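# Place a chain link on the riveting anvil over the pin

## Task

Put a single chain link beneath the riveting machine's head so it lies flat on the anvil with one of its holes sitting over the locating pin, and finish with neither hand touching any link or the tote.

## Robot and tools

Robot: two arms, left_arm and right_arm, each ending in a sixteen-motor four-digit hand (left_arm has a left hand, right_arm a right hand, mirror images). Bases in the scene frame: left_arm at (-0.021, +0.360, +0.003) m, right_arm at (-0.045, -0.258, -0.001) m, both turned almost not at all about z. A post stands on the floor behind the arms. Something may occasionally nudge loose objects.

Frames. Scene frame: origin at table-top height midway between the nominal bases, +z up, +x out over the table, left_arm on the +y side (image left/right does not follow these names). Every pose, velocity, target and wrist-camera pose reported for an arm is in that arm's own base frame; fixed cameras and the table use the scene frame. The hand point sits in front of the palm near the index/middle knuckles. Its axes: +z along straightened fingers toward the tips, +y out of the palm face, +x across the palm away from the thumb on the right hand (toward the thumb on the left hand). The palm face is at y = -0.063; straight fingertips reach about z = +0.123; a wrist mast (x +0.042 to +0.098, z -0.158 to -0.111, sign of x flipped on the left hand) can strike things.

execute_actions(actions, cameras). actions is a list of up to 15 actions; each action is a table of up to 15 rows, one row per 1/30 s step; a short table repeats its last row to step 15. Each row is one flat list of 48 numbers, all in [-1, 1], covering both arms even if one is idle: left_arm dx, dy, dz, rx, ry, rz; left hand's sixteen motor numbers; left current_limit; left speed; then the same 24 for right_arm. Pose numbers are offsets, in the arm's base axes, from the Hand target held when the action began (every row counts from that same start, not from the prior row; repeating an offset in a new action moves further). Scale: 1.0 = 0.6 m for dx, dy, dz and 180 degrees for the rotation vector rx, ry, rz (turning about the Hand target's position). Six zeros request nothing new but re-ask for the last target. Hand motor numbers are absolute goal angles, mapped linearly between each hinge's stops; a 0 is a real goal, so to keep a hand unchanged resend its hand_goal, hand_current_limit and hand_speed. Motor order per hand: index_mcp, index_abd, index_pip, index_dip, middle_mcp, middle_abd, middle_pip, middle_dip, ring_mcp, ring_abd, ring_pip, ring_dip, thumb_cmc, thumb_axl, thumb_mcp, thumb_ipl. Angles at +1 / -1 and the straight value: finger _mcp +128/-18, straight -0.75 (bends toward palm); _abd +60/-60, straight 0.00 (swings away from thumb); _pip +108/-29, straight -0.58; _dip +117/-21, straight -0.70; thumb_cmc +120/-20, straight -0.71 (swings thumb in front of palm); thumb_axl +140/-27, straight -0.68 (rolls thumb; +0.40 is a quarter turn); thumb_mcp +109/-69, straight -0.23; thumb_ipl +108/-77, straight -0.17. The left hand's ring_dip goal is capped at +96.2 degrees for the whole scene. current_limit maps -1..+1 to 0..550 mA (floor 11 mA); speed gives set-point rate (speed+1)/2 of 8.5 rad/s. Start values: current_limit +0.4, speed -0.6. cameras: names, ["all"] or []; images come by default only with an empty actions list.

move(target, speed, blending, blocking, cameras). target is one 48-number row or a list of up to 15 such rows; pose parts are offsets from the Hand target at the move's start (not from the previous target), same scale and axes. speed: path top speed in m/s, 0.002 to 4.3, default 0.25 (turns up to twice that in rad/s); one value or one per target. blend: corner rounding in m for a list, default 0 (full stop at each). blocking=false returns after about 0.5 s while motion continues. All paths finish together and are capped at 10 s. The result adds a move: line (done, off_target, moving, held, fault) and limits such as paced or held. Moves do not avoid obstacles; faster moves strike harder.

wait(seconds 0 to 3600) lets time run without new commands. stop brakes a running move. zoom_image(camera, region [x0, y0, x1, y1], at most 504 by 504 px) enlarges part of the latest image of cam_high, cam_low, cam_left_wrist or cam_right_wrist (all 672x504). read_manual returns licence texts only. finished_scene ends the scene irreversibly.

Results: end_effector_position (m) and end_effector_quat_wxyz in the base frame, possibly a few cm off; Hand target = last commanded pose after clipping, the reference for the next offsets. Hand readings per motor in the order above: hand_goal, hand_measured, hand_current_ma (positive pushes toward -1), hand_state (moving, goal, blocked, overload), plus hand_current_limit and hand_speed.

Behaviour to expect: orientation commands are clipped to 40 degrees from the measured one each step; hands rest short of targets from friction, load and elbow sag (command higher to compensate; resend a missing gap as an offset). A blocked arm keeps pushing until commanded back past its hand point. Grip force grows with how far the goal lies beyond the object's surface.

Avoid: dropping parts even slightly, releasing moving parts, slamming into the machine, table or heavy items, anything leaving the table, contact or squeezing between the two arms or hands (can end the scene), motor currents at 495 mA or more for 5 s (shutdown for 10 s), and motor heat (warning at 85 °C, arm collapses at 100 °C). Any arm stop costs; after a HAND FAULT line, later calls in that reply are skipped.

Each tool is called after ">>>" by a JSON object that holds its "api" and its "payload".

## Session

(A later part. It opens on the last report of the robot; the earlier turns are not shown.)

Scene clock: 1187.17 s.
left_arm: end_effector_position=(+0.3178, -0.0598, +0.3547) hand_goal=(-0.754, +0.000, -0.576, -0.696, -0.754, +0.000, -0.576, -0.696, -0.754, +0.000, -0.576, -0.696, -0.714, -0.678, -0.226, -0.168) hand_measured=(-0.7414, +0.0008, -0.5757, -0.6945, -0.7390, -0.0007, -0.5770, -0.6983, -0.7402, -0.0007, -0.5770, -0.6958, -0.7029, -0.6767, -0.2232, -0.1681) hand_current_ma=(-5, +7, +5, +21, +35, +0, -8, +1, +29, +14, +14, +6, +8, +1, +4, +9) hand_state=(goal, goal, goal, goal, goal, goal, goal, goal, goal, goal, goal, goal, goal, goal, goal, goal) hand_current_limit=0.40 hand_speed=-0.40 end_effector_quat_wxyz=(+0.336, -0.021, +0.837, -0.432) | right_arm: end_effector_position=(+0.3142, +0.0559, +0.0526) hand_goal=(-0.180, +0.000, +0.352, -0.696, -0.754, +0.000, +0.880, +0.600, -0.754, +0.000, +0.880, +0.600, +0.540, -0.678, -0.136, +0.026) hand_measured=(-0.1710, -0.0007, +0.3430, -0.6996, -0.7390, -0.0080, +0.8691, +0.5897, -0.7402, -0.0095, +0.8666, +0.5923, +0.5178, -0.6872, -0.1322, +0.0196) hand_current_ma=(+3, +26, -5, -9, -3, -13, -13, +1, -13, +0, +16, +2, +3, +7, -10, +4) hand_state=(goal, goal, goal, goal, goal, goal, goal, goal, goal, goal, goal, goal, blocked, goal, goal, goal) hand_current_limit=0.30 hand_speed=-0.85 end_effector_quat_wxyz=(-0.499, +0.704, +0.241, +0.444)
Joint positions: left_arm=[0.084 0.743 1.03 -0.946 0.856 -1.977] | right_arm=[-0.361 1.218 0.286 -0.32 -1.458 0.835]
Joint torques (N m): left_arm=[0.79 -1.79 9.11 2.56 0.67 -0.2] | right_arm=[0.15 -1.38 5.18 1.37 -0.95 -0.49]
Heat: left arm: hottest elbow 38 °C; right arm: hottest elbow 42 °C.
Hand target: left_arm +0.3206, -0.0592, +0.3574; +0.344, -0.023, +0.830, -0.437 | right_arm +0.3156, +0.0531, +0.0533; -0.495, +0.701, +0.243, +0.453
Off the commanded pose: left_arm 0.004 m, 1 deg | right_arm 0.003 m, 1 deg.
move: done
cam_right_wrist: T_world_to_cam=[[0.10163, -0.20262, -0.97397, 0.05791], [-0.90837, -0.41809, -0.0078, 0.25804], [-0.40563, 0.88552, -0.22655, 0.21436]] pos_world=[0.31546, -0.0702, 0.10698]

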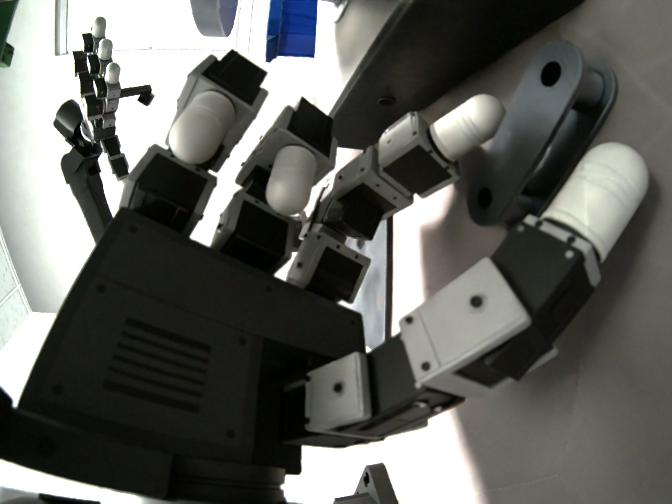

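>>> {"api": "move", "payload": {"target": [[0,0,0,0,0,0,-0.754,0,-0.576,-0.696,-0.754,0,-0.576,-0.696,-0.754,0,-0.576,-0.696,-0.714,-0.678,-0.226,-0.168,0.4,-0.4, 0,0,0.04,0,0,0,-0.18,0,0.352,-0.696,-0.754,0,0.88,0.6,-0.754,0,0.88,0.6,0.54,-0.678,-0.135,0.027,0.3,-0.85],[0,0,0,0,0,0,-0.754,0,-0.576,-0.696,-0.754,0,-0.576,-0.696,-0.754,0,-0.576,-0.696,-0.714,-0.678,-0.226,-0.168,0.4,-0.4, 0,0,-0.0075,0,0,0,-0.18,0,0.352,-0.696,-0.754,0,0.88,0.6,-0.754,0,0.88,0.6,0.54,-0.678,-0.135,0.027,0.3,-0.85]], "cameras": ["cam_right_wrist"], "speed": 0.05}}

>>> {"api": "move", "payload": {"target": [[0,0,0,0,0,0,-0.754,0,-0.576,-0.696,-0.754,0,-0.576,-0.696,-0.754,0,-0.576,-0.696,-0.714,-0.678,-0.226,-0.168,0.4,-0.4, 0,0,0,0,0,0,-0.08,0,0.325,-0.696,-0.754,0,0.88,0.6,-0.754,0,0.88,0.6,0.54,-0.678,-0.01,-0.035,0.1,-0.85],[0,0,0,0,0,0,-0.754,0,-0.576,-0.696,-0.754,0,-0.576,-0.696,-0.754,0,-0.576,-0.696,-0.714,-0.678,-0.226,-0.168,0.4,-0.4, 0,0,0,0,0,0,0.193,0,0.475,-0.62,-0.754,0,0.88,0.6,-0.754,0,0.88,0.6,0.54,-0.678,0.22,0.078,0.3,-0.9]], "cameras": ["cam_right_wrist"], "speed": 0.04}}

>>> {"api": "zoom_image", "payload": {"camera": "cam_right_wrist", "region": [400, 0, 672, 244]}}

Scene clock: 1200.83 s.
left_arm: end_effector_position=(+0.3178, -0.0598, +0.3547) hand_goal=(-0.754, +0.000, -0.576, -0.696, -0.754, +0.000, -0.576, -0.696, -0.754, +0.000, -0.576, -0.696, -0.714, -0.678, -0.226, -0.168) hand_measured=(-0.7414, +0.0008, -0.5770, -0.6958, -0.7402, -0.0007, -0.5782, -0.6971, -0.7402, +0.0008, -0.5770, -0.6958, -0.7041, -0.6777, -0.2232, -0.1681) hand_current_ma=(+13, +4, +14, +9, +8, +2, +3, -3, +26, +9, +6, -2, +26, -9, -9, +9) hand_state=(goal, goal, goal, goal, goal, goal, goal, goal, goal, goal, goal, goal, goal, goal, goal, goal) hand_current_limit=0.40 hand_speed=-0.40 end_effector_quat_wxyz=(+0.336, -0.021, +0.837, -0.432) | right_arm: end_effector_position=(+0.3139, +0.0560, +0.0480) hand_goal=(-0.180, +0.000, +0.352, -0.696, -0.754, +0.000, +0.880, +0.600, -0.754, +0.000, +0.880, +0.600, +0.540, -0.678, -0.136, +0.026) hand_measured=(-0.1710, -0.0007, +0.3430, -0.6983, -0.7390, -0.0080, +0.8691, +0.5897, -0.7402, -0.0095, +0.8666, +0.5923, +0.5178, -0.6872, -0.1322, +0.0196) hand_current_ma=(+1, +19, -8, -6, +0, -9, -14, -1, -5, +4, -6, -14, -10, +10, +12, -1) hand_state=(goal, goal, goal, goal, goal, goal, goal, goal, goal, goal, goal, goal, blocked, goal, goal, goal) hand_current_limit=0.30 hand_speed=-0.85 end_effector_quat_wxyz=(-0.500, +0.704, +0.239, +0.443)
Joint positions: left_arm=[0.084 0.743 1.03 -0.946 0.856 -1.977] | right_arm=[-0.361 1.238 0.281 -0.294 -1.458 0.841]
Joint torques (N m): left_arm=[0.97 -1.38 9.14 2.62 0.66 -0.21] | right_arm=[0.21 -1.32 5.03 1.37 -0.94 -0.54]
Heat: left arm: hottest elbow 38 °C; right arm: hottest elbow 41 °C.
Hand target: left_arm +0.3206, -0.0592, +0.3574; +0.344, -0.023, +0.830, -0.437 | right_arm +0.3157, +0.0530, +0.0489; -0.494, +0.701, +0.243, +0.453
Off the commanded pose: left_arm 0.004 m, 1 deg | right_arm 0.003 m, 1 deg.
move: done
cam_right_wrist: T_world_to_cam=[[0.0968, -0.20068, -0.97486, 0.05491], [-0.90867, -0.41749, -0.00429, 0.2576], [-0.40613, 0.88625, -0.22277, 0.213]] pos_world=[0.31527, -0.0702, 0.10209]

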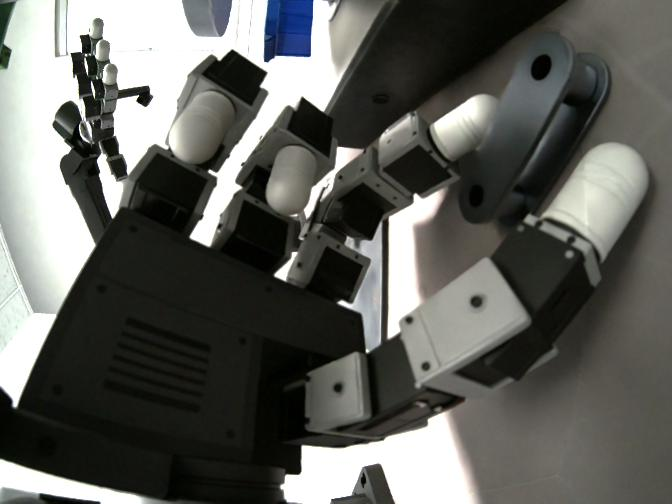

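Scene clock: 1202.53 s.
left_arm: end_effector_position=(+0.3178, -0.0598, +0.3547) hand_goal=(-0.754, +0.000, -0.576, -0.696, -0.754, +0.000, -0.576, -0.696, -0.754, +0.000, -0.576, -0.696, -0.714, -0.678, -0.226, -0.168) hand_measured=(-0.7414, +0.0008, -0.5757, -0.6945, -0.7402, -0.0007, -0.5770, -0.6971, -0.7402, -0.0007, -0.5770, -0.6958, -0.7029, -0.6777, -0.2232, -0.1681) hand_current_ma=(+18, -3, +2, +5, +25, +15, +4, +6, +19, +2, +12, +6, +20, -6, +7, +2) hand_state=(goal, goal, goal, goal, goal, goal, goal, goal, goal, goal, goal, goal, goal, goal, goal, goal) hand_current_limit=0.40 hand_speed=-0.40 end_effector_quat_wxyz=(+0.336, -0.021, +0.837, -0.432) | right_arm: end_effector_position=(+0.3134, +0.0562, +0.0476) hand_goal=(+0.192, +0.000, +0.474, -0.620, -0.754, +0.000, +0.880, +0.600, -0.754, +0.000, +0.880, +0.600, +0.540, -0.678, +0.220, +0.078) hand_measured=(-0.0721, -0.0095, +0.3405, -0.6665, -0.7390, -0.0080, +0.8691, +0.5897, -0.7402, -0.0095, +0.8666, +0.5923, +0.5127, -0.6872, +0.0024, -0.0080) hand_current_ma=(-314, +3, -119, -25, +13, -18, -4, +2, -3, +0, -17, -4, -10, +10, -311, -97) hand_state=(moving, goal, blocked, blocked, goal, goal, goal, goal, goal, goal, goal, goal, blocked, goal, moving, blocked) hand_current_limit=0.30 hand_speed=-0.90 end_effector_quat_wxyz=(-0.500, +0.704, +0.240, +0.443)
Joint positions: left_arm=[0.084 0.743 1.03 -0.946 0.856 -1.977] | right_arm=[-0.361 1.238 0.278 -0.289 -1.458 0.841]
Joint torques (N m): left_arm=[1.08 -1.67 9.21 2.58 0.66 -0.19] | right_arm=[0.15 -1.44 5.16 1.39 -0.95 -0.5]
Heat: left arm: hottest elbow 38 °C; right arm: hottest elbow 41 °C.
Hand target: left_arm +0.3206, -0.0592, +0.3574; +0.344, -0.023, +0.830, -0.437 | right_arm +0.3158, +0.0530, +0.0489; -0.494, +0.701, +0.243, +0.453
Off the commanded pose: left_arm 0.004 m, 1 deg | right_arm 0.004 m, 1 deg.
move: done
cam_right_wrist: T_world_to_cam=[[0.09863, -0.20138, -0.97453, 0.05408], [-0.90865, -0.41752, -0.00568, 0.25731], [-0.40575, 0.88607, -0.22417, 0.21243]] pos_world=[0.31466, -0.0699, 0.10179]

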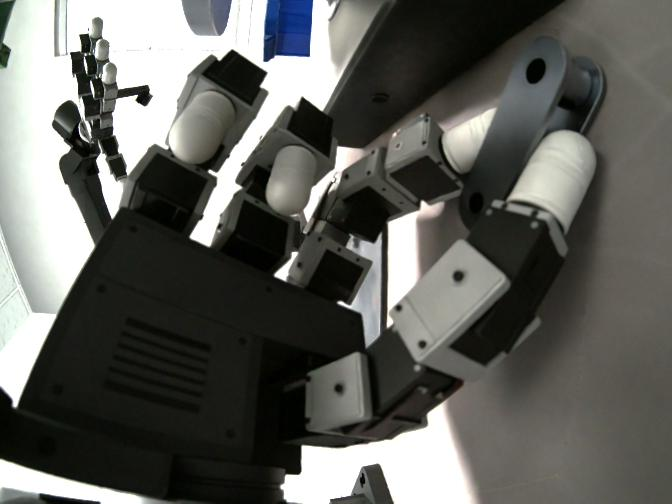

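Scaled by 1.853 from the camera's image (finer frame: 960x720).

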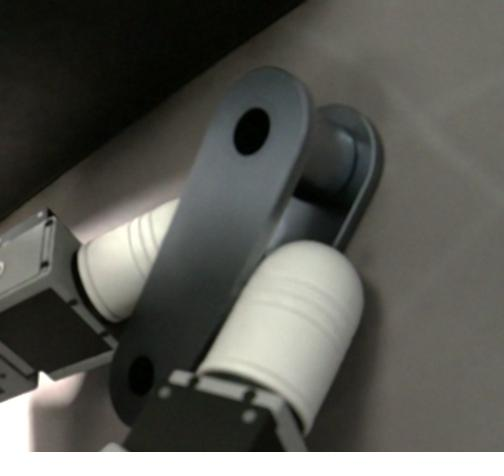

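>>> {"api": "move", "payload": {"target": [[0,0,0,0,0,0,-0.754,0,-0.576,-0.696,-0.754,0,-0.576,-0.696,-0.754,0,-0.576,-0.696,-0.714,-0.678,-0.226,-0.168,0.4,-0.4, 0,0,0.133,0,0,0,0.193,0,0.475,-0.62,-0.754,0,0.88,0.6,-0.754,0,0.88,0.6,0.56,-0.678,0.22,0.078,0.3,-0.9]], "cameras": ["cam_right_wrist","cam_left_wrist"], "speed": 0.06}}

>>> {"api": "zoom_image", "payload": {"camera": "cam_right_wrist", "region": [400, 0, 672, 244]}}

>>> {"api": "zoom_image", "payload": {"camera": "cam_left_wrist", "region": [180, 40, 360, 220]}}

Scene clock: 1209.63 s.
left_arm: end_effector_position=(+0.3178, -0.0598, +0.3547) hand_goal=(-0.754, +0.000, -0.576, -0.696, -0.754, +0.000, -0.576, -0.696, -0.754, +0.000, -0.576, -0.696, -0.714, -0.678, -0.226, -0.168) hand_measured=(-0.7414, +0.0008, -0.5770, -0.6945, -0.7402, +0.0008, -0.5782, -0.6983, -0.7402, -0.0007, -0.5770, -0.6958, -0.7029, -0.6777, -0.2232, -0.1681) hand_current_ma=(+0, +2, +1, +4, +19, +6, -16, -7, +30, +0, +1, -5, +33, +3, -2, -11) hand_state=(goal, goal, goal, goal, goal, goal, goal, goal, goal, goal, goal, goal, goal, goal, goal, goal) hand_current_limit=0.40 hand_speed=-0.40 end_effector_quat_wxyz=(+0.336, -0.021, +0.837, -0.432) | right_arm: end_effector_position=(+0.2982, +0.0615, +0.1082) hand_goal=(+0.192, +0.000, +0.474, -0.620, -0.754, +0.000, +0.880, +0.600, -0.754, +0.000, +0.880, +0.600, +0.560, -0.678, +0.220, +0.078) hand_measured=(-0.0721, -0.0168, +0.3392, -0.6678, -0.7390, -0.0080, +0.8691, +0.5897, -0.7402, -0.0095, +0.8666, +0.5923, +0.5127, -0.6872, +0.0024, -0.0080) hand_current_ma=(-319, +1, -112, -50, -1, -8, -3, +5, -7, +2, -1, +12, -17, +3, -325, -93) hand_state=(blocked, goal, blocked, blocked, goal, goal, goal, goal, goal, goal, goal, goal, blocked, goal, blocked, blocked) hand_current_limit=0.30 hand_speed=-0.90 end_effector_quat_wxyz=(-0.510, +0.710, +0.222, +0.432)
Joint positions: left_arm=[0.084 0.743 1.03 -0.946 0.856 -1.977] | right_arm=[-0.361 0.927 0.332 -0.619 -1.458 0.924]
Joint torques (N m): left_arm=[0.97 -1.79 9.17 2.56 0.66 -0.21] | right_arm=[0.44 0.15 11.45 0.39 -0.84 -0.71]
Heat: left arm: hottest elbow 38 °C; right arm: hottest elbow 42 °C.
Hand target: left_arm +0.3206, -0.0592, +0.3574; +0.344, -0.023, +0.830, -0.437 | right_arm +0.3157, +0.0530, +0.1286; -0.494, +0.701, +0.243, +0.453
Off the commanded pose: left_arm 0.004 m, 1 deg | right_arm 0.028 m, 4 deg.
move: off_target (right_arm)
cam_left_wrist: T_world_to_cam=[[0.4206, -0.168, 0.89156, -0.4886], [-0.90439, 0.0003, 0.42671, 0.09742], [-0.07195, -0.98579, -0.15181, 0.14468]] pos_world=[0.30402, 0.06051, 0.41601]
cam_right_wrist: T_world_to_cam=[[0.05498, -0.18297, -0.98158, 0.12839], [-0.91189, -0.40965, 0.02529, 0.24321], [-0.40673, 0.8937, -0.18937, 0.21118]] pos_world=[0.30062, -0.06561, 0.15987]
Images, in order (width x height): cam_left_wrist 672x504, cam_right_wrist 672x504.

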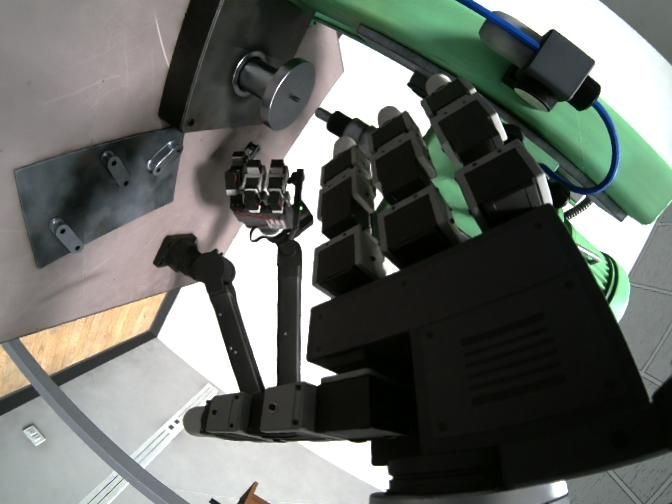

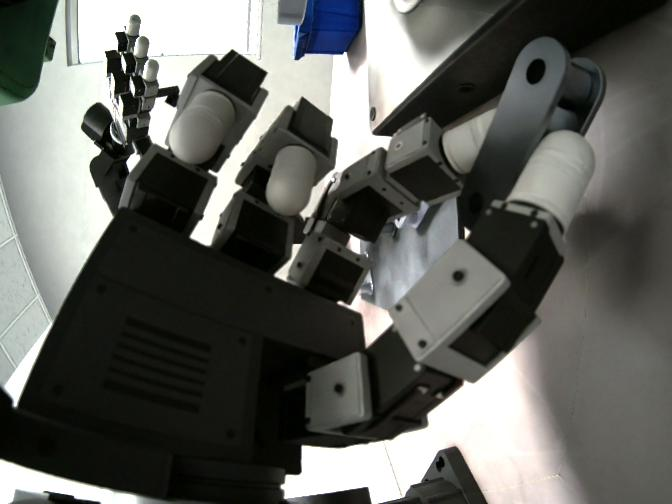

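Scaled by 1.853 from the camera's image (finer frame: 960x720).

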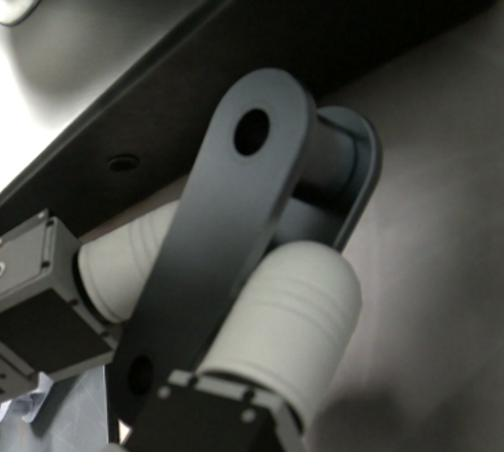

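Scaled by 2.800 from the camera's image (finer frame: 960x720).

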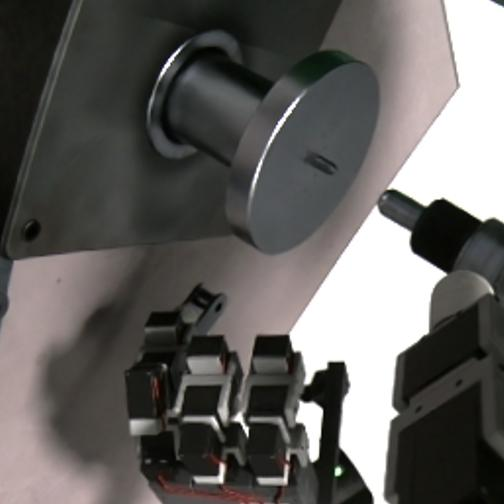

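>>> {"api": "move", "payload": {"target": [[0,0,0,0,0,0,-0.754,0,-0.576,-0.696,-0.754,0,-0.576,-0.696,-0.754,0,-0.576,-0.696,-0.714,-0.678,-0.226,-0.168,0.4,-0.4, 0,0.05,0.2,0,0,0.03,0.193,0,0.475,-0.62,-0.754,0,0.88,0.6,-0.754,0,0.88,0.6,0.56,-0.678,0.22,0.078,0.3,-0.9],[0,0,0,0,0,0,-0.754,0,-0.576,-0.696,-0.754,0,-0.576,-0.696,-0.754,0,-0.576,-0.696,-0.714,-0.678,-0.226,-0.168,0.4,-0.4, 0.0155,0.245,0.239,0,0,0.1045,0.193,0,0.475,-0.62,-0.754,0,0.88,0.6,-0.754,0,0.88,0.6,0.56,-0.678,0.22,0.078,0.3,-0.9]], "cameras": ["cam_right_wrist","cam_left_wrist"], "speed": 0.1, "blend": 0.03}}

>>> {"api": "zoom_image", "payload": {"camera": "cam_right_wrist", "region": [400, 0, 672, 244]}}

>>> {"api": "zoom_image", "payload": {"camera": "cam_left_wrist", "region": [180, 40, 360, 220]}}

Scene clock: 1246.23 s.
left_arm: end_effector_position=(+0.3178, -0.0598, +0.3547) hand_goal=(-0.754, +0.000, -0.576, -0.696, -0.754, +0.000, -0.576, -0.696, -0.754, +0.000, -0.576, -0.696, -0.714, -0.678, -0.226, -0.168) hand_measured=(-0.7402, -0.0007, -0.5770, -0.6945, -0.7402, +0.0008, -0.5770, -0.6983, -0.7402, -0.0007, -0.5770, -0.6958, -0.7041, -0.6767, -0.2232, -0.1681) hand_current_ma=(+18, +11, +1, +6, +21, +14, -15, -1, +24, -10, +8, -6, +22, -1, -4, +4) hand_state=(goal, goal, goal, goal, goal, goal, goal, goal, goal, goal, goal, goal, goal, goal, goal, goal) hand_current_limit=0.40 hand_speed=-0.40 end_effector_quat_wxyz=(+0.336, -0.021, +0.837, -0.432) | right_arm: end_effector_position=(+0.3175, +0.1957, +0.2512) hand_goal=(+0.192, +0.000, +0.474, -0.620, -0.754, +0.000, +0.880, +0.600, -0.754, +0.000, +0.880, +0.600, +0.560, -0.678, +0.220, +0.078) hand_measured=(-0.0721, -0.0168, +0.3392, -0.6678, -0.7390, -0.0080, +0.8691, +0.5897, -0.7402, -0.0095, +0.8666, +0.5923, +0.5115, -0.6872, +0.0034, -0.0080) hand_current_ma=(-329, +1, -111, -28, +3, -4, -11, +4, -7, +0, +2, -1, -25, +13, -321, -84) hand_state=(blocked, goal, blocked, blocked, goal, goal, goal, goal, goal, goal, goal, goal, blocked, goal, blocked, blocked) hand_current_limit=0.30 hand_speed=-0.90 end_effector_quat_wxyz=(-0.568, +0.667, +0.337, +0.346)
Joint positions: left_arm=[0.084 0.743 1.03 -0.946 0.856 -1.977] | right_arm=[0.148 0.803 0.589 -0.26 -1.315 1.665]
Joint torques (N m): left_arm=[1.08 -1.79 8.99 2.56 0.69 -0.18] | right_arm=[1.85 -0.62 12.04 2.41 -0.22 -0.42]
Heat: left arm: hottest elbow 38 °C; right arm: hottest elbow 48 °C.
Hand target: left_arm +0.3206, -0.0592, +0.3574; +0.344, -0.023, +0.830, -0.437 | right_arm +0.3250, +0.2001, +0.2720; -0.562, +0.652, +0.354, +0.366
Off the commanded pose: left_arm 0.004 m, 1 deg | right_arm 0.023 m, 4 deg.
move: off_target (right_arm)
cam_left_wrist: T_world_to_cam=[[0.4206, -0.168, 0.89156, -0.4886], [-0.90439, 0.0003, 0.42671, 0.09742], [-0.07195, -0.98579, -0.15181, 0.14468]] pos_world=[0.30402, 0.06051, 0.41601]
cam_right_wrist: T_world_to_cam=[[0.11809, -0.16656, -0.97893, 0.26831], [-0.73597, -0.67651, 0.02632, 0.30829], [-0.66664, 0.71735, -0.20247, 0.24651]] pos_world=[0.35954, 0.07641, 0.30446]
Images, in order (width x height): cam_left_wrist 672x504, cam_right_wrist 672x504.

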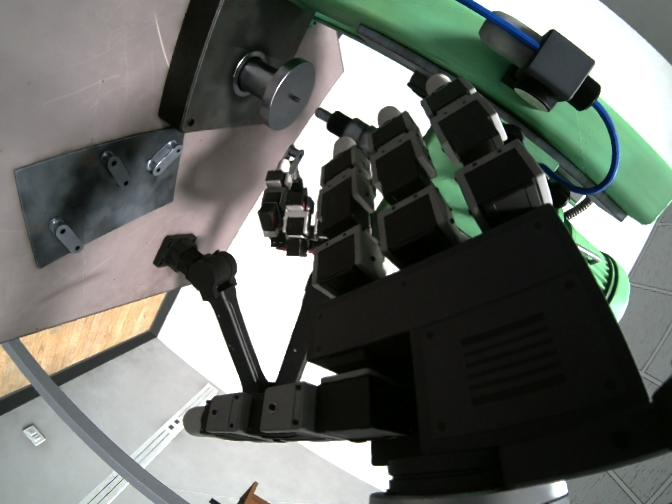

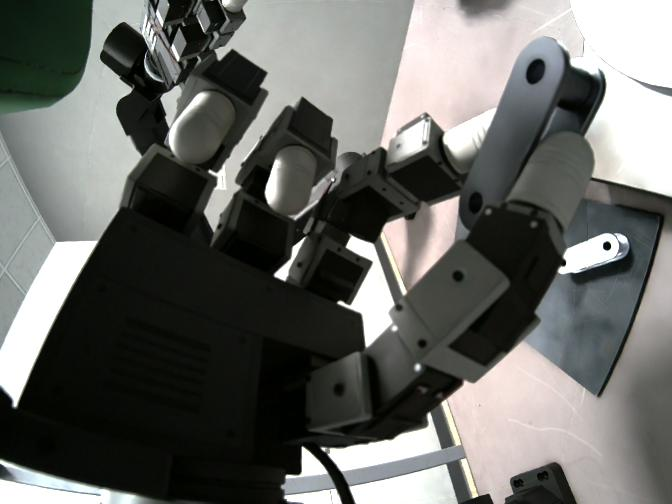

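Scaled by 1.853 from the camera's image (finer frame: 960x720).

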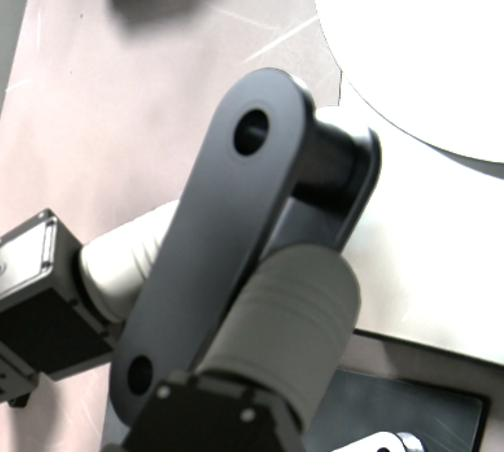

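Scaled by 2.800 from the camera's image (finer frame: 960x720).

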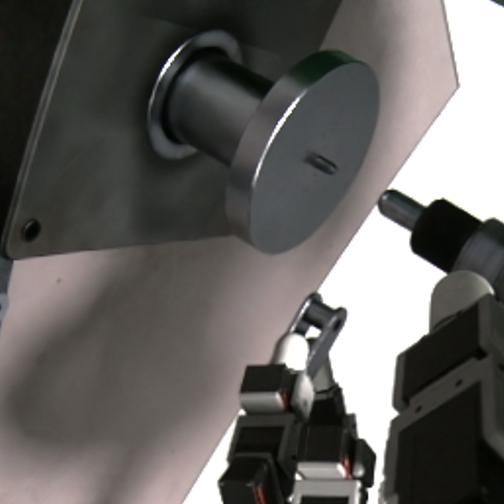

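>>> {"api": "move", "payload": {"target": [[0,0,0,0,0,0,-0.754,0,-0.576,-0.696,-0.754,0,-0.576,-0.696,-0.754,0,-0.576,-0.696,-0.714,-0.678,-0.226,-0.168,0.4,-0.4, 0.0775,0.004,-0.0483,0,0,0,0.193,0,0.475,-0.62,-0.754,0,0.88,0.6,-0.754,0,0.88,0.6,0.56,-0.678,0.22,0.078,0.3,-0.9]], "cameras": ["cam_right_wrist","cam_left_wrist"], "speed": 0.05}}

>>> {"api": "zoom_image", "payload": {"camera": "cam_right_wrist", "region": [400, 0, 672, 244]}}

>>> {"api": "zoom_image", "payload": {"camera": "cam_left_wrist", "region": [220, 60, 364, 204]}}

Scene clock: 1263.07 s.
left_arm: end_effector_position=(+0.3178, -0.0598, +0.3547) hand_goal=(-0.754, +0.000, -0.576, -0.696, -0.754, +0.000, -0.576, -0.696, -0.754, +0.000, -0.576, -0.696, -0.714, -0.678, -0.226, -0.168) hand_measured=(-0.7414, -0.0007, -0.5757, -0.6945, -0.7402, -0.0007, -0.5770, -0.6971, -0.7402, +0.0008, -0.5770, -0.6958, -0.7029, -0.6777, -0.2232, -0.1681) hand_current_ma=(+16, +8, +15, +7, +16, -1, -19, -1, +24, +1, +1, -11, +19, -3, -11, -4) hand_state=(goal, goal, goal, goal, goal, goal, goal, goal, goal, goal, goal, goal, goal, goal, goal, goal) hand_current_limit=0.40 hand_speed=-0.40 end_effector_quat_wxyz=(+0.336, -0.021, +0.837, -0.432) | right_arm: end_effector_position=(+0.3523, +0.2011, +0.2119) hand_goal=(+0.192, +0.000, +0.474, -0.620, -0.754, +0.000, +0.880, +0.600, -0.754, +0.000, +0.880, +0.600, +0.560, -0.678, +0.220, +0.078) hand_measured=(-0.0733, -0.0153, +0.3392, -0.6690, -0.7390, -0.0080, +0.8691, +0.5897, -0.7402, -0.0095, +0.8678, +0.5923, +0.5127, -0.6872, +0.0034, -0.0080) hand_current_ma=(-319, -6, -108, -31, +9, -2, -16, +6, -3, -2, +3, -9, -33, +10, -326, -100) hand_state=(blocked, goal, blocked, blocked, goal, goal, goal, goal, goal, goal, goal, goal, blocked, goal, blocked, blocked) hand_current_limit=0.30 hand_speed=-0.90 end_effector_quat_wxyz=(-0.573, +0.675, +0.327, +0.331)
Joint positions: left_arm=[0.084 0.743 1.03 -0.946 0.856 -1.977] | right_arm=[0.148 0.985 0.589 -0.12 -1.316 1.663]
Joint torques (N m): left_arm=[1.14 -1.73 9.13 2.54 0.66 -0.19] | right_arm=[0.38 -2.26 13.09 2.36 -0.66 -0.68]
Heat: left arm: hottest elbow 38 °C; right arm: hottest elbow 48 °C.
Hand target: left_arm +0.3206, -0.0592, +0.3574; +0.344, -0.023, +0.830, -0.437 | right_arm +0.3715, +0.2025, +0.2430; -0.562, +0.652, +0.354, +0.366
Off the commanded pose: left_arm 0.004 m, 1 deg | right_arm 0.037 m, 6 deg.
move: off_target (right_arm)
cam_left_wrist: T_world_to_cam=[[0.4206, -0.168, 0.89156, -0.4886], [-0.90439, 0.0003, 0.42671, 0.09742], [-0.07195, -0.98579, -0.15181, 0.14468]] pos_world=[0.30402, 0.06051, 0.41601]
cam_right_wrist: T_world_to_cam=[[0.07866, -0.17203, -0.98195, 0.24221], [-0.73316, -0.67741, 0.05995, 0.33071], [-0.67549, 0.71521, -0.17941, 0.25653]] pos_world=[0.39669, 0.08222, 0.26403]
Images, in order (width x height): cam_left_wrist 672x504, cam_right_wrist 672x504.

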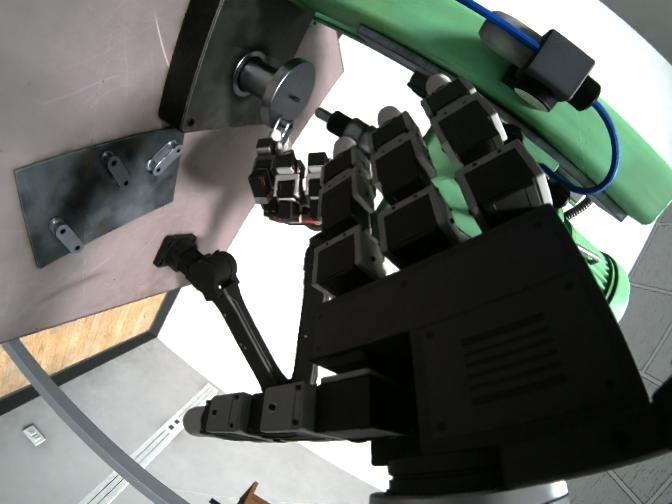

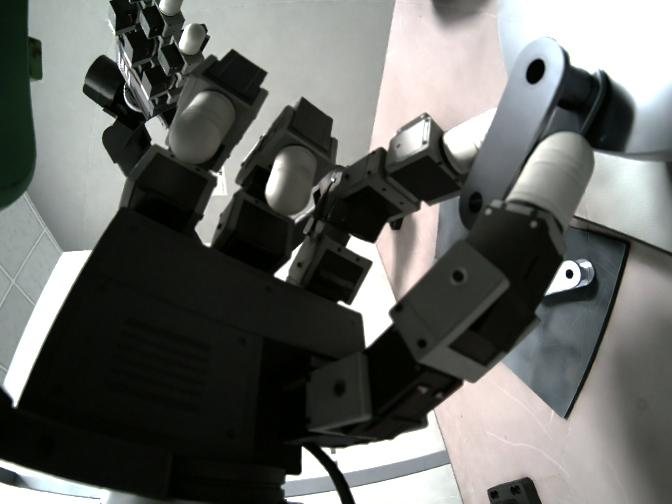

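Scaled by 1.853 from the camera's image (finer frame: 960x720).

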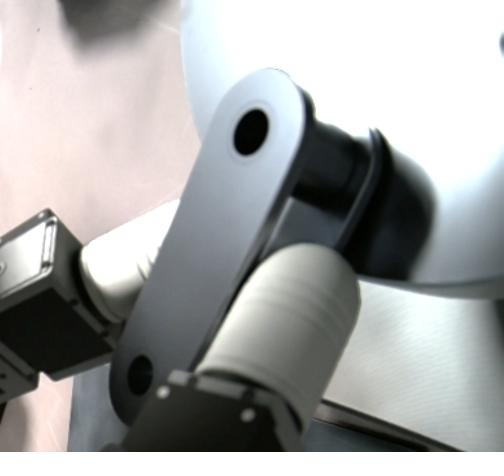

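Scaled by 3.500 from the camera's image (finer frame: 960x720).

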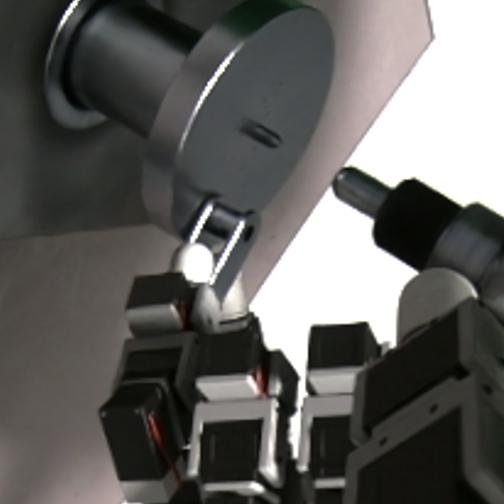

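>>> {"api": "execute_actions", "payload": {"actions": [], "cameras": ["cam_left_wrist","cam_right_wrist"]}}

Scene clock: 1295.97 s.
left_arm: end_effector_position=(+0.3178, -0.0598, +0.3547) hand_goal=(-0.754, +0.000, -0.576, -0.696, -0.754, +0.000, -0.576, -0.696, -0.754, +0.000, -0.576, -0.696, -0.714, -0.678, -0.226, -0.168) hand_measured=(-0.7414, -0.0007, -0.5757, -0.6958, -0.7402, +0.0008, -0.5782, -0.6971, -0.7402, -0.0007, -0.5770, -0.6971, -0.7029, -0.6777, -0.2232, -0.1681) hand_current_ma=(+7, -6, +15, +4, +2, +11, +1, -6, +21, -9, +5, +6, +24, -9, -1, +20) hand_state=(goal, goal, goal, goal, goal, goal, goal, goal, goal, goal, goal, goal, goal, goal, goal, goal) hand_current_limit=0.40 hand_speed=-0.40 end_effector_quat_wxyz=(+0.336, -0.021, +0.837, -0.432) | right_arm: end_effector_position=(+0.3523, +0.2011, +0.2119) hand_goal=(+0.192, +0.000, +0.474, -0.620, -0.754, +0.000, +0.880, +0.600, -0.754, +0.000, +0.880, +0.600, +0.560, -0.678, +0.220, +0.078) hand_measured=(-0.0733, -0.0168, +0.3392, -0.6678, -0.7390, -0.0080, +0.8691, +0.5897, -0.7402, -0.0095, +0.8666, +0.5923, +0.5127, -0.6872, +0.0044, -0.0080) hand_current_ma=(-326, +3, -115, -45, +10, -11, -11, -2, +14, -6, +11, -25, -34, +0, -320, -95) hand_state=(blocked, goal, blocked, blocked, goal, goal, goal, goal, goal, goal, goal, goal, blocked, goal, blocked, blocked) hand_current_limit=0.30 hand_speed=-0.90 end_effector_quat_wxyz=(-0.573, +0.675, +0.327, +0.331)
Joint positions: left_arm=[0.084 0.743 1.03 -0.946 0.856 -1.977] | right_arm=[0.148 0.985 0.589 -0.12 -1.316 1.663]
Joint velocities: within noise
Joint torques (N m): left_arm=[1.03 -1.32 9.13 2.61 0.66 -0.19] | right_arm=[0.32 -2.14 13.08 2.35 -0.66 -0.68]
Motor temperatures (°C): left_arm=[27 30 38 30 30 27] | right_arm=[26 27 50 24 27 25]
Heat: left arm: hottest elbow 38 °C; right arm: hottest elbow 50 °C.
Hand target: left_arm +0.3206, -0.0592, +0.3574; +0.344, -0.023, +0.830, -0.437 | right_arm +0.3715, +0.2025, +0.2430; -0.562, +0.652, +0.354, +0.366
Off the commanded pose: left_arm 0.004 m, 1 deg | right_arm 0.037 m, 6 deg.
camera_calibration:
cam_left_wrist: T_world_to_cam=[[0.4206, -0.168, 0.89156, -0.4886], [-0.90439, 0.0003, 0.42671, 0.09742], [-0.07195, -0.98579, -0.15181, 0.14468]] pos_world=[0.30402, 0.06051, 0.41601]
cam_right_wrist: T_world_to_cam=[[0.07866, -0.17203, -0.98195, 0.24221], [-0.73316, -0.67741, 0.05995, 0.33071], [-0.67549, 0.71521, -0.17941, 0.25653]] pos_world=[0.39669, 0.08222, 0.26403]
Images, in order (width x height): cam_left_wrist 672x504, cam_right_wrist 672x504.

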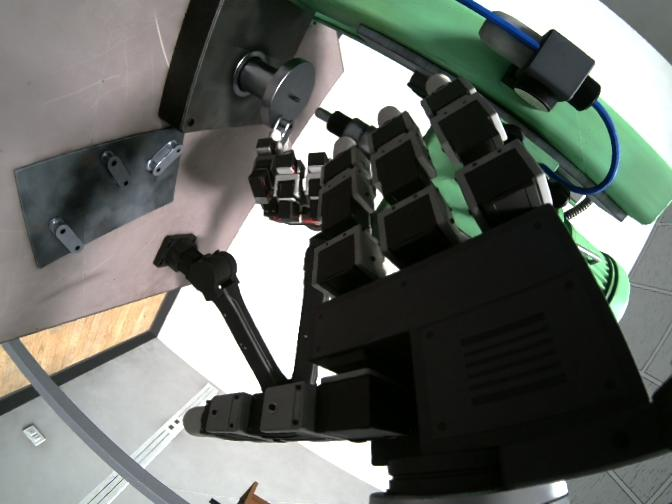

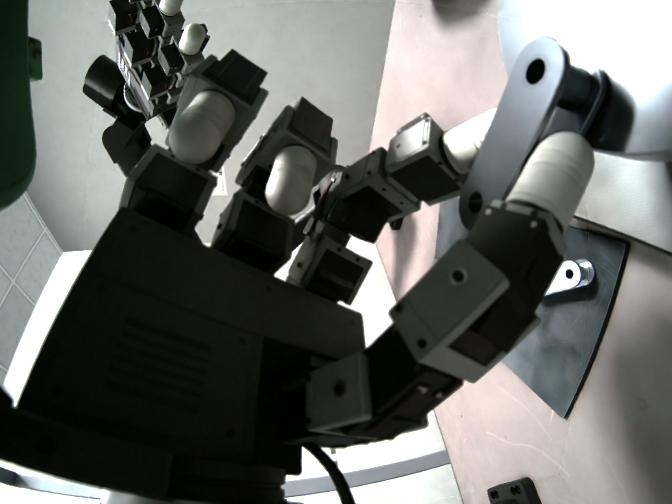

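>>> {"api": "move", "payload": {"target": [[0,0,0,0,0,0,-0.754,0,-0.576,-0.696,-0.754,0,-0.576,-0.696,-0.754,0,-0.576,-0.696,-0.714,-0.678,-0.226,-0.168,0.4,-0.4,-0.02,0,0.055,0,0,0,0.193,0,0.475,-0.62,-0.754,0,0.88,0.6,-0.754,0,0.88,0.6,0.56,-0.678,0.22,0.078,0.3,-0.9]], "speed": 0.06, "cameras": ["cam_left_wrist","cam_right_wrist"]}}

Scene clock: 1304.40 s.
left_arm: end_effector_position=(+0.3178, -0.0598, +0.3547) hand_goal=(-0.754, +0.000, -0.576, -0.696, -0.754, +0.000, -0.576, -0.696, -0.754, +0.000, -0.576, -0.696, -0.714, -0.678, -0.226, -0.168) hand_measured=(-0.7402, -0.0007, -0.5757, -0.6945, -0.7402, +0.0008, -0.5770, -0.6971, -0.7402, -0.0007, -0.5782, -0.6958, -0.7041, -0.6777, -0.2222, -0.1672) hand_current_ma=(+13, -3, +14, +9, +9, -3, -19, +11, +25, +11, +12, -5, +25, -9, -10, +13) hand_state=(goal, goal, goal, goal, goal, goal, goal, goal, goal, goal, goal, goal, goal, goal, goal, goal) hand_current_limit=0.40 hand_speed=-0.40 end_effector_quat_wxyz=(+0.336, -0.021, +0.837, -0.432) | right_arm: end_effector_position=(+0.3495, +0.2009, +0.2472) hand_goal=(+0.192, +0.000, +0.474, -0.620, -0.754, +0.000, +0.880, +0.600, -0.754, +0.000, +0.880, +0.600, +0.560, -0.678, +0.220, +0.078) hand_measured=(-0.0721, -0.0168, +0.3392, -0.6678, -0.7390, -0.0080, +0.8691, +0.5910, -0.7402, -0.0095, +0.8678, +0.5923, +0.5127, -0.6872, +0.0034, -0.0090) hand_current_ma=(-322, -1, -115, -42, +10, -3, -10, +21, -5, +1, +4, -2, -14, +6, -321, -90) hand_state=(blocked, goal, blocked, blocked, goal, goal, goal, goal, goal, goal, goal, goal, blocked, goal, blocked, blocked) hand_current_limit=0.30 hand_speed=-0.90 end_effector_quat_wxyz=(-0.568, +0.665, +0.338, +0.347)
Joint positions: left_arm=[0.084 0.743 1.03 -0.946 0.856 -1.977] | right_arm=[0.148 0.923 0.632 -0.182 -1.318 1.663]
Joint torques (N m): left_arm=[1.03 -1.79 9.24 2.63 0.67 -0.19] | right_arm=[0.97 -2.37 13.64 1.03 -0.42 -0.49]
Heat: left arm: hottest elbow 38 °C; right arm: hottest elbow 51 °C.
Hand target: left_arm +0.3206, -0.0592, +0.3574; +0.344, -0.023, +0.830, -0.437 | right_arm +0.3595, +0.2025, +0.2761; -0.562, +0.652, +0.354, +0.366
Off the commanded pose: left_arm 0.004 m, 1 deg | right_arm 0.031 m, 3 deg.
move: off_target (right_arm)
cam_left_wrist: T_world_to_cam=[[0.4206, -0.168, 0.89156, -0.4886], [-0.90439, 0.0003, 0.42671, 0.09742], [-0.07195, -0.98579, -0.15181, 0.14468]] pos_world=[0.30402, 0.06051, 0.41601]
cam_right_wrist: T_world_to_cam=[[0.12245, -0.16463, -0.97872, 0.25954], [-0.73413, -0.67864, 0.02231, 0.33619], [-0.66788, 0.71578, -0.20396, 0.26443]] pos_world=[0.39163, 0.08161, 0.30045]

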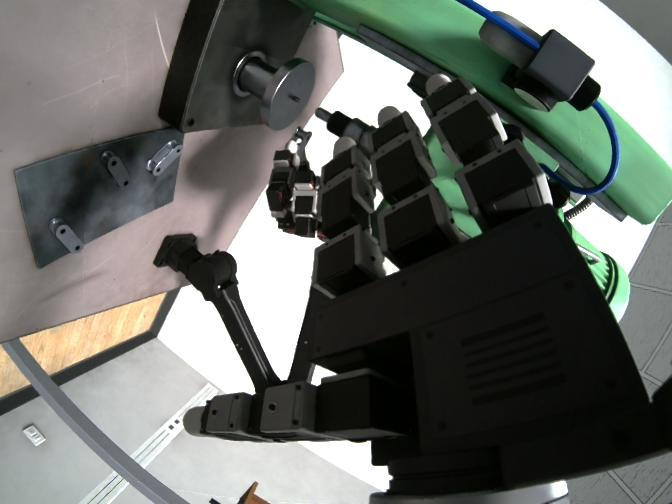

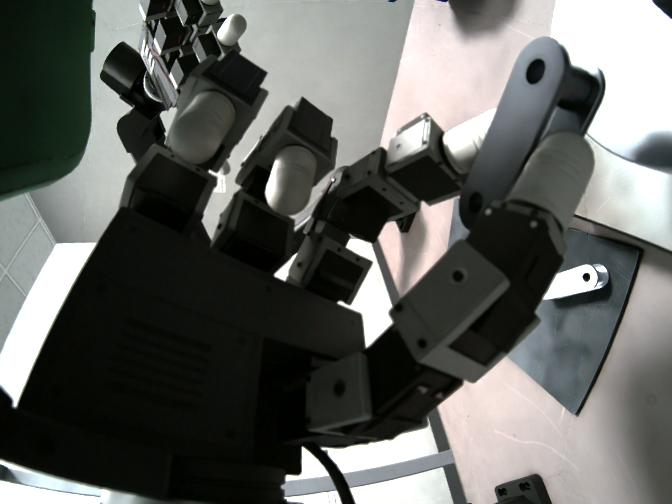

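>>> {"api": "move", "payload": {"target": [[0,0,0,0,0,0,-0.754,0,-0.576,-0.696,-0.754,0,-0.576,-0.696,-0.754,0,-0.576,-0.696,-0.714,-0.678,-0.226,-0.168,0.4,-0.4,0.05,0.008,0.0,0,0,0,0.193,0,0.475,-0.62,-0.754,0,0.88,0.6,-0.754,0,0.88,0.6,0.56,-0.678,0.22,0.078,0.3,-0.9]], "speed": 0.06, "cameras": ["cam_left_wrist","cam_right_wrist"]}}

>>> {"api": "zoom_image", "payload": {"camera": "cam_left_wrist", "region": [220, 60, 364, 204]}}

>>> {"api": "zoom_image", "payload": {"camera": "cam_right_wrist", "region": [400, 0, 672, 244]}}

Scene clock: 1317.40 s.
left_arm: end_effector_position=(+0.3178, -0.0598, +0.3547) hand_goal=(-0.754, +0.000, -0.576, -0.696, -0.754, +0.000, -0.576, -0.696, -0.754, +0.000, -0.576, -0.696, -0.714, -0.678, -0.226, -0.168) hand_measured=(-0.7402, +0.0008, -0.5770, -0.6958, -0.7402, -0.0007, -0.5782, -0.6983, -0.7402, -0.0007, -0.5770, -0.6958, -0.7029, -0.6767, -0.2232, -0.1681) hand_current_ma=(+11, +0, +5, +8, +9, +10, +1, +5, +26, -7, +5, +2, +8, -6, +7, +13) hand_state=(goal, goal, goal, goal, goal, goal, goal, goal, goal, goal, goal, goal, goal, goal, goal, goal) hand_current_limit=0.40 hand_speed=-0.40 end_effector_quat_wxyz=(+0.336, -0.021, +0.837, -0.432) | right_arm: end_effector_position=(+0.3726, +0.2042, +0.2439) hand_goal=(+0.192, +0.000, +0.474, -0.620, -0.754, +0.000, +0.880, +0.600, -0.754, +0.000, +0.880, +0.600, +0.560, -0.678, +0.220, +0.078) hand_measured=(-0.0721, -0.0168, +0.3392, -0.6690, -0.7390, -0.0080, +0.8691, +0.5910, -0.7402, -0.0095, +0.8678, +0.5923, +0.5115, -0.6872, +0.0044, -0.0090) hand_current_ma=(-310, +0, -115, -40, +9, -15, -11, +2, -8, +2, -7, -5, -39, +10, -337, -96) hand_state=(blocked, goal, blocked, blocked, goal, goal, goal, goal, goal, goal, goal, goal, blocked, goal, blocked, blocked) hand_current_limit=0.30 hand_speed=-0.90 end_effector_quat_wxyz=(-0.571, +0.672, +0.330, +0.336)
Joint positions: left_arm=[0.084 0.743 1.03 -0.946 0.856 -1.977] | right_arm=[0.148 1.011 0.688 -0.182 -1.316 1.663]
Joint torques (N m): left_arm=[0.97 -1.67 9.13 2.7 0.67 -0.18] | right_arm=[0.91 -2.9 13.64 2.22 -0.44 -0.55]
Heat: left arm: hottest elbow 38 °C; right arm: hottest elbow 51 °C.
Hand target: left_arm +0.3206, -0.0592, +0.3574; +0.344, -0.023, +0.830, -0.437 | right_arm +0.3895, +0.2073, +0.2761; -0.562, +0.652, +0.354, +0.366
Off the commanded pose: left_arm 0.004 m, 1 deg | right_arm 0.037 m, 5 deg.
move: off_target (right_arm)
cam_left_wrist: T_world_to_cam=[[0.4206, -0.168, 0.89156, -0.4886], [-0.90439, 0.0003, 0.42671, 0.09742], [-0.07195, -0.98579, -0.15181, 0.14468]] pos_world=[0.30402, 0.06051, 0.41601]
cam_right_wrist: T_world_to_cam=[[0.09055, -0.17022, -0.98124, 0.26763], [-0.73388, -0.67745, 0.0498, 0.34847], [-0.67322, 0.7156, -0.18627, 0.27461]] pos_world=[0.41637, 0.08512, 0.29641]

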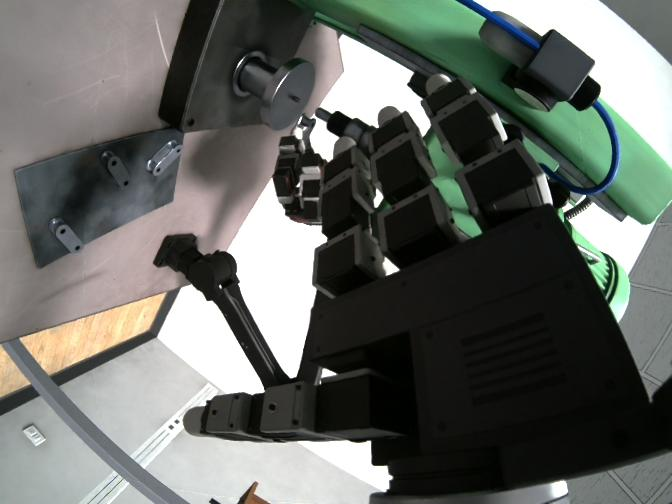

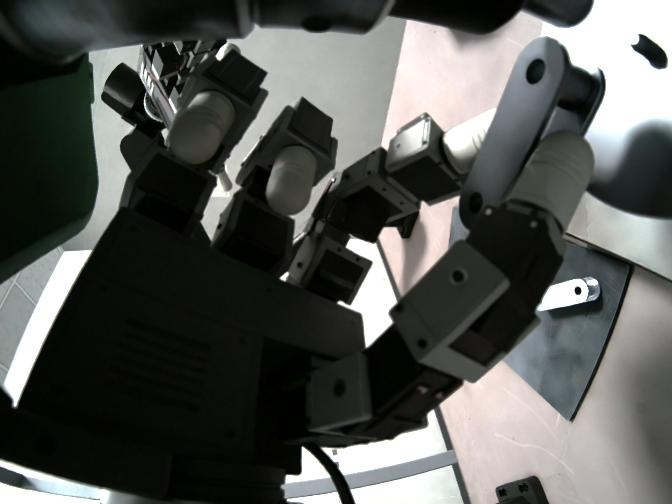

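Scaled by 3.500 from the camera's image (finer frame: 960x720).

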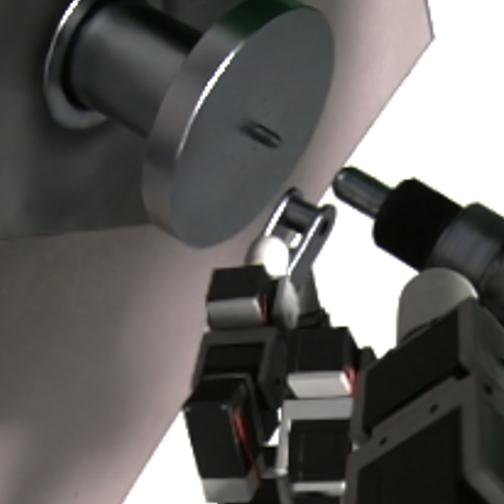

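Scaled by 1.853 from the camera's image (finer frame: 960x720).

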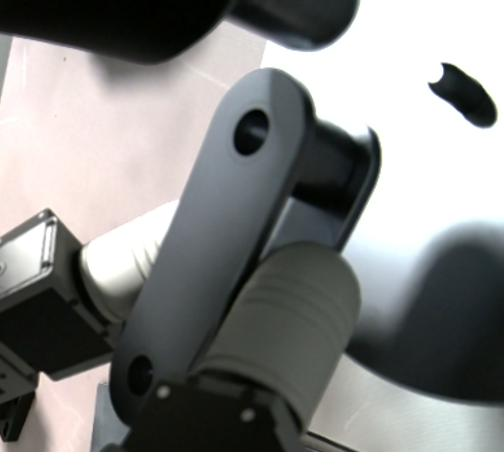

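>>> {"api": "move", "payload": {"target": [[0,0,0,0,0,0,-0.754,0,-0.576,-0.696,-0.754,0,-0.576,-0.696,-0.754,0,-0.576,-0.696,-0.714,-0.678,-0.226,-0.168,0.4,-0.4,-0.014,0.0,-0.0667,0,0,0,0.193,0,0.475,-0.62,-0.754,0,0.88,0.6,-0.754,0,0.88,0.6,0.56,-0.678,0.22,0.078,0.3,-0.9]], "speed": 0.06, "cameras": ["cam_left_wrist","cam_right_wrist"]}}

>>> {"api": "zoom_image", "payload": {"camera": "cam_left_wrist", "region": [220, 60, 364, 204]}}

Scene clock: 1328.87 s.
left_arm: end_effector_position=(+0.3178, -0.0598, +0.3547) hand_goal=(-0.754, +0.000, -0.576, -0.696, -0.754, +0.000, -0.576, -0.696, -0.754, +0.000, -0.576, -0.696, -0.714, -0.678, -0.226, -0.168) hand_measured=(-0.7390, +0.0008, -0.5757, -0.6945, -0.7402, +0.0008, -0.5782, -0.6983, -0.7402, -0.0007, -0.5770, -0.6971, -0.7041, -0.6767, -0.2242, -0.1681) hand_current_ma=(+18, -4, -3, +19, +10, +17, -3, -2, +26, +5, +12, +2, +23, -14, -8, +19) hand_state=(goal, goal, goal, goal, goal, goal, goal, goal, goal, goal, goal, goal, goal, goal, goal, goal) hand_current_limit=0.40 hand_speed=-0.40 end_effector_quat_wxyz=(+0.336, -0.021, +0.837, -0.432) | right_arm: end_effector_position=(+0.3766, +0.2050, +0.2291) hand_goal=(+0.192, +0.000, +0.474, -0.620, -0.754, +0.000, +0.880, +0.600, -0.754, +0.000, +0.880, +0.600, +0.560, -0.678, +0.220, +0.078) hand_measured=(-0.0733, -0.0344, +0.3392, -0.6741, -0.7390, -0.0080, +0.8691, +0.5897, -0.7402, -0.0095, +0.8666, +0.5923, +0.5040, -0.6914, +0.0054, -0.0090) hand_current_ma=(-316, -5, -127, -37, +7, -16, +5, +7, -13, +17, +3, -8, -27, -3, -310, -91) hand_state=(blocked, blocked, blocked, blocked, goal, goal, goal, goal, goal, goal, goal, goal, blocked, goal, blocked, blocked) hand_current_limit=0.30 hand_speed=-0.90 end_effector_quat_wxyz=(-0.566, +0.662, +0.342, +0.353)
Joint positions: left_arm=[0.084 0.743 1.03 -0.946 0.856 -1.977] | right_arm=[0.148 1.034 0.638 -0.059 -1.318 1.665]
Joint torques (N m): left_arm=[1.03 -1.26 9.09 2.58 0.66 -0.18] | right_arm=[1.38 -2.78 9.57 2.41 -0.24 -0.51]
Heat: left arm: hottest elbow 38 °C; right arm: hottest elbow 52 °C.
Hand target: left_arm +0.3206, -0.0592, +0.3574; +0.344, -0.023, +0.830, -0.437 | right_arm +0.3811, +0.2073, +0.2359; -0.562, +0.652, +0.354, +0.366
Off the commanded pose: left_arm 0.004 m, 1 deg | right_arm 0.009 m, 2 deg.
move: done
cam_left_wrist: T_world_to_cam=[[0.4206, -0.168, 0.89156, -0.4886], [-0.90439, 0.0003, 0.42671, 0.09742], [-0.07195, -0.98579, -0.15181, 0.14468]] pos_world=[0.30402, 0.06051, 0.41601]
cam_right_wrist: T_world_to_cam=[[0.13743, -0.1621, -0.97716, 0.23259], [-0.73443, -0.67861, 0.00929, 0.36233], [-0.66462, 0.71638, -0.21232, 0.27651]] pos_world=[0.41791, 0.0855, 0.28262]

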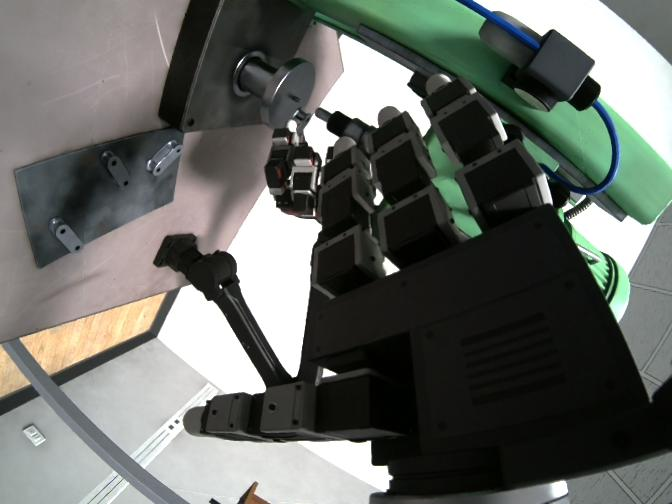

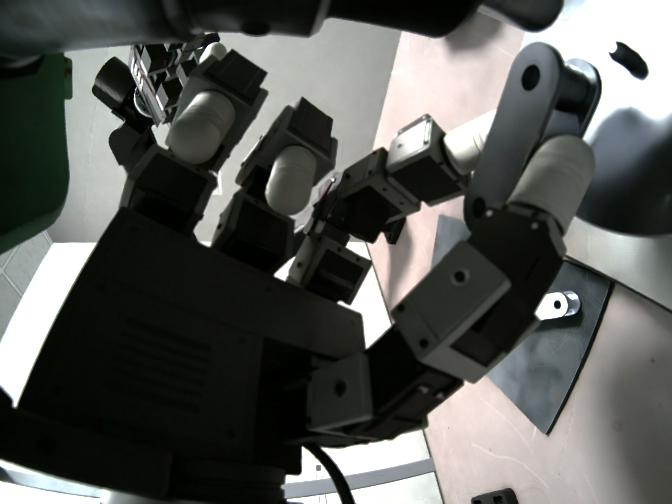

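Scaled by 3.500 from the camera's image (finer frame: 960x720).

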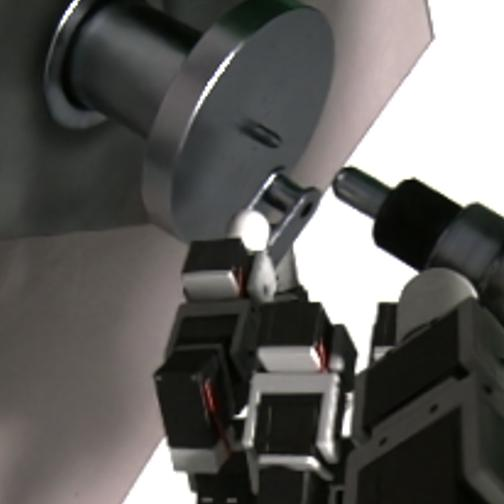

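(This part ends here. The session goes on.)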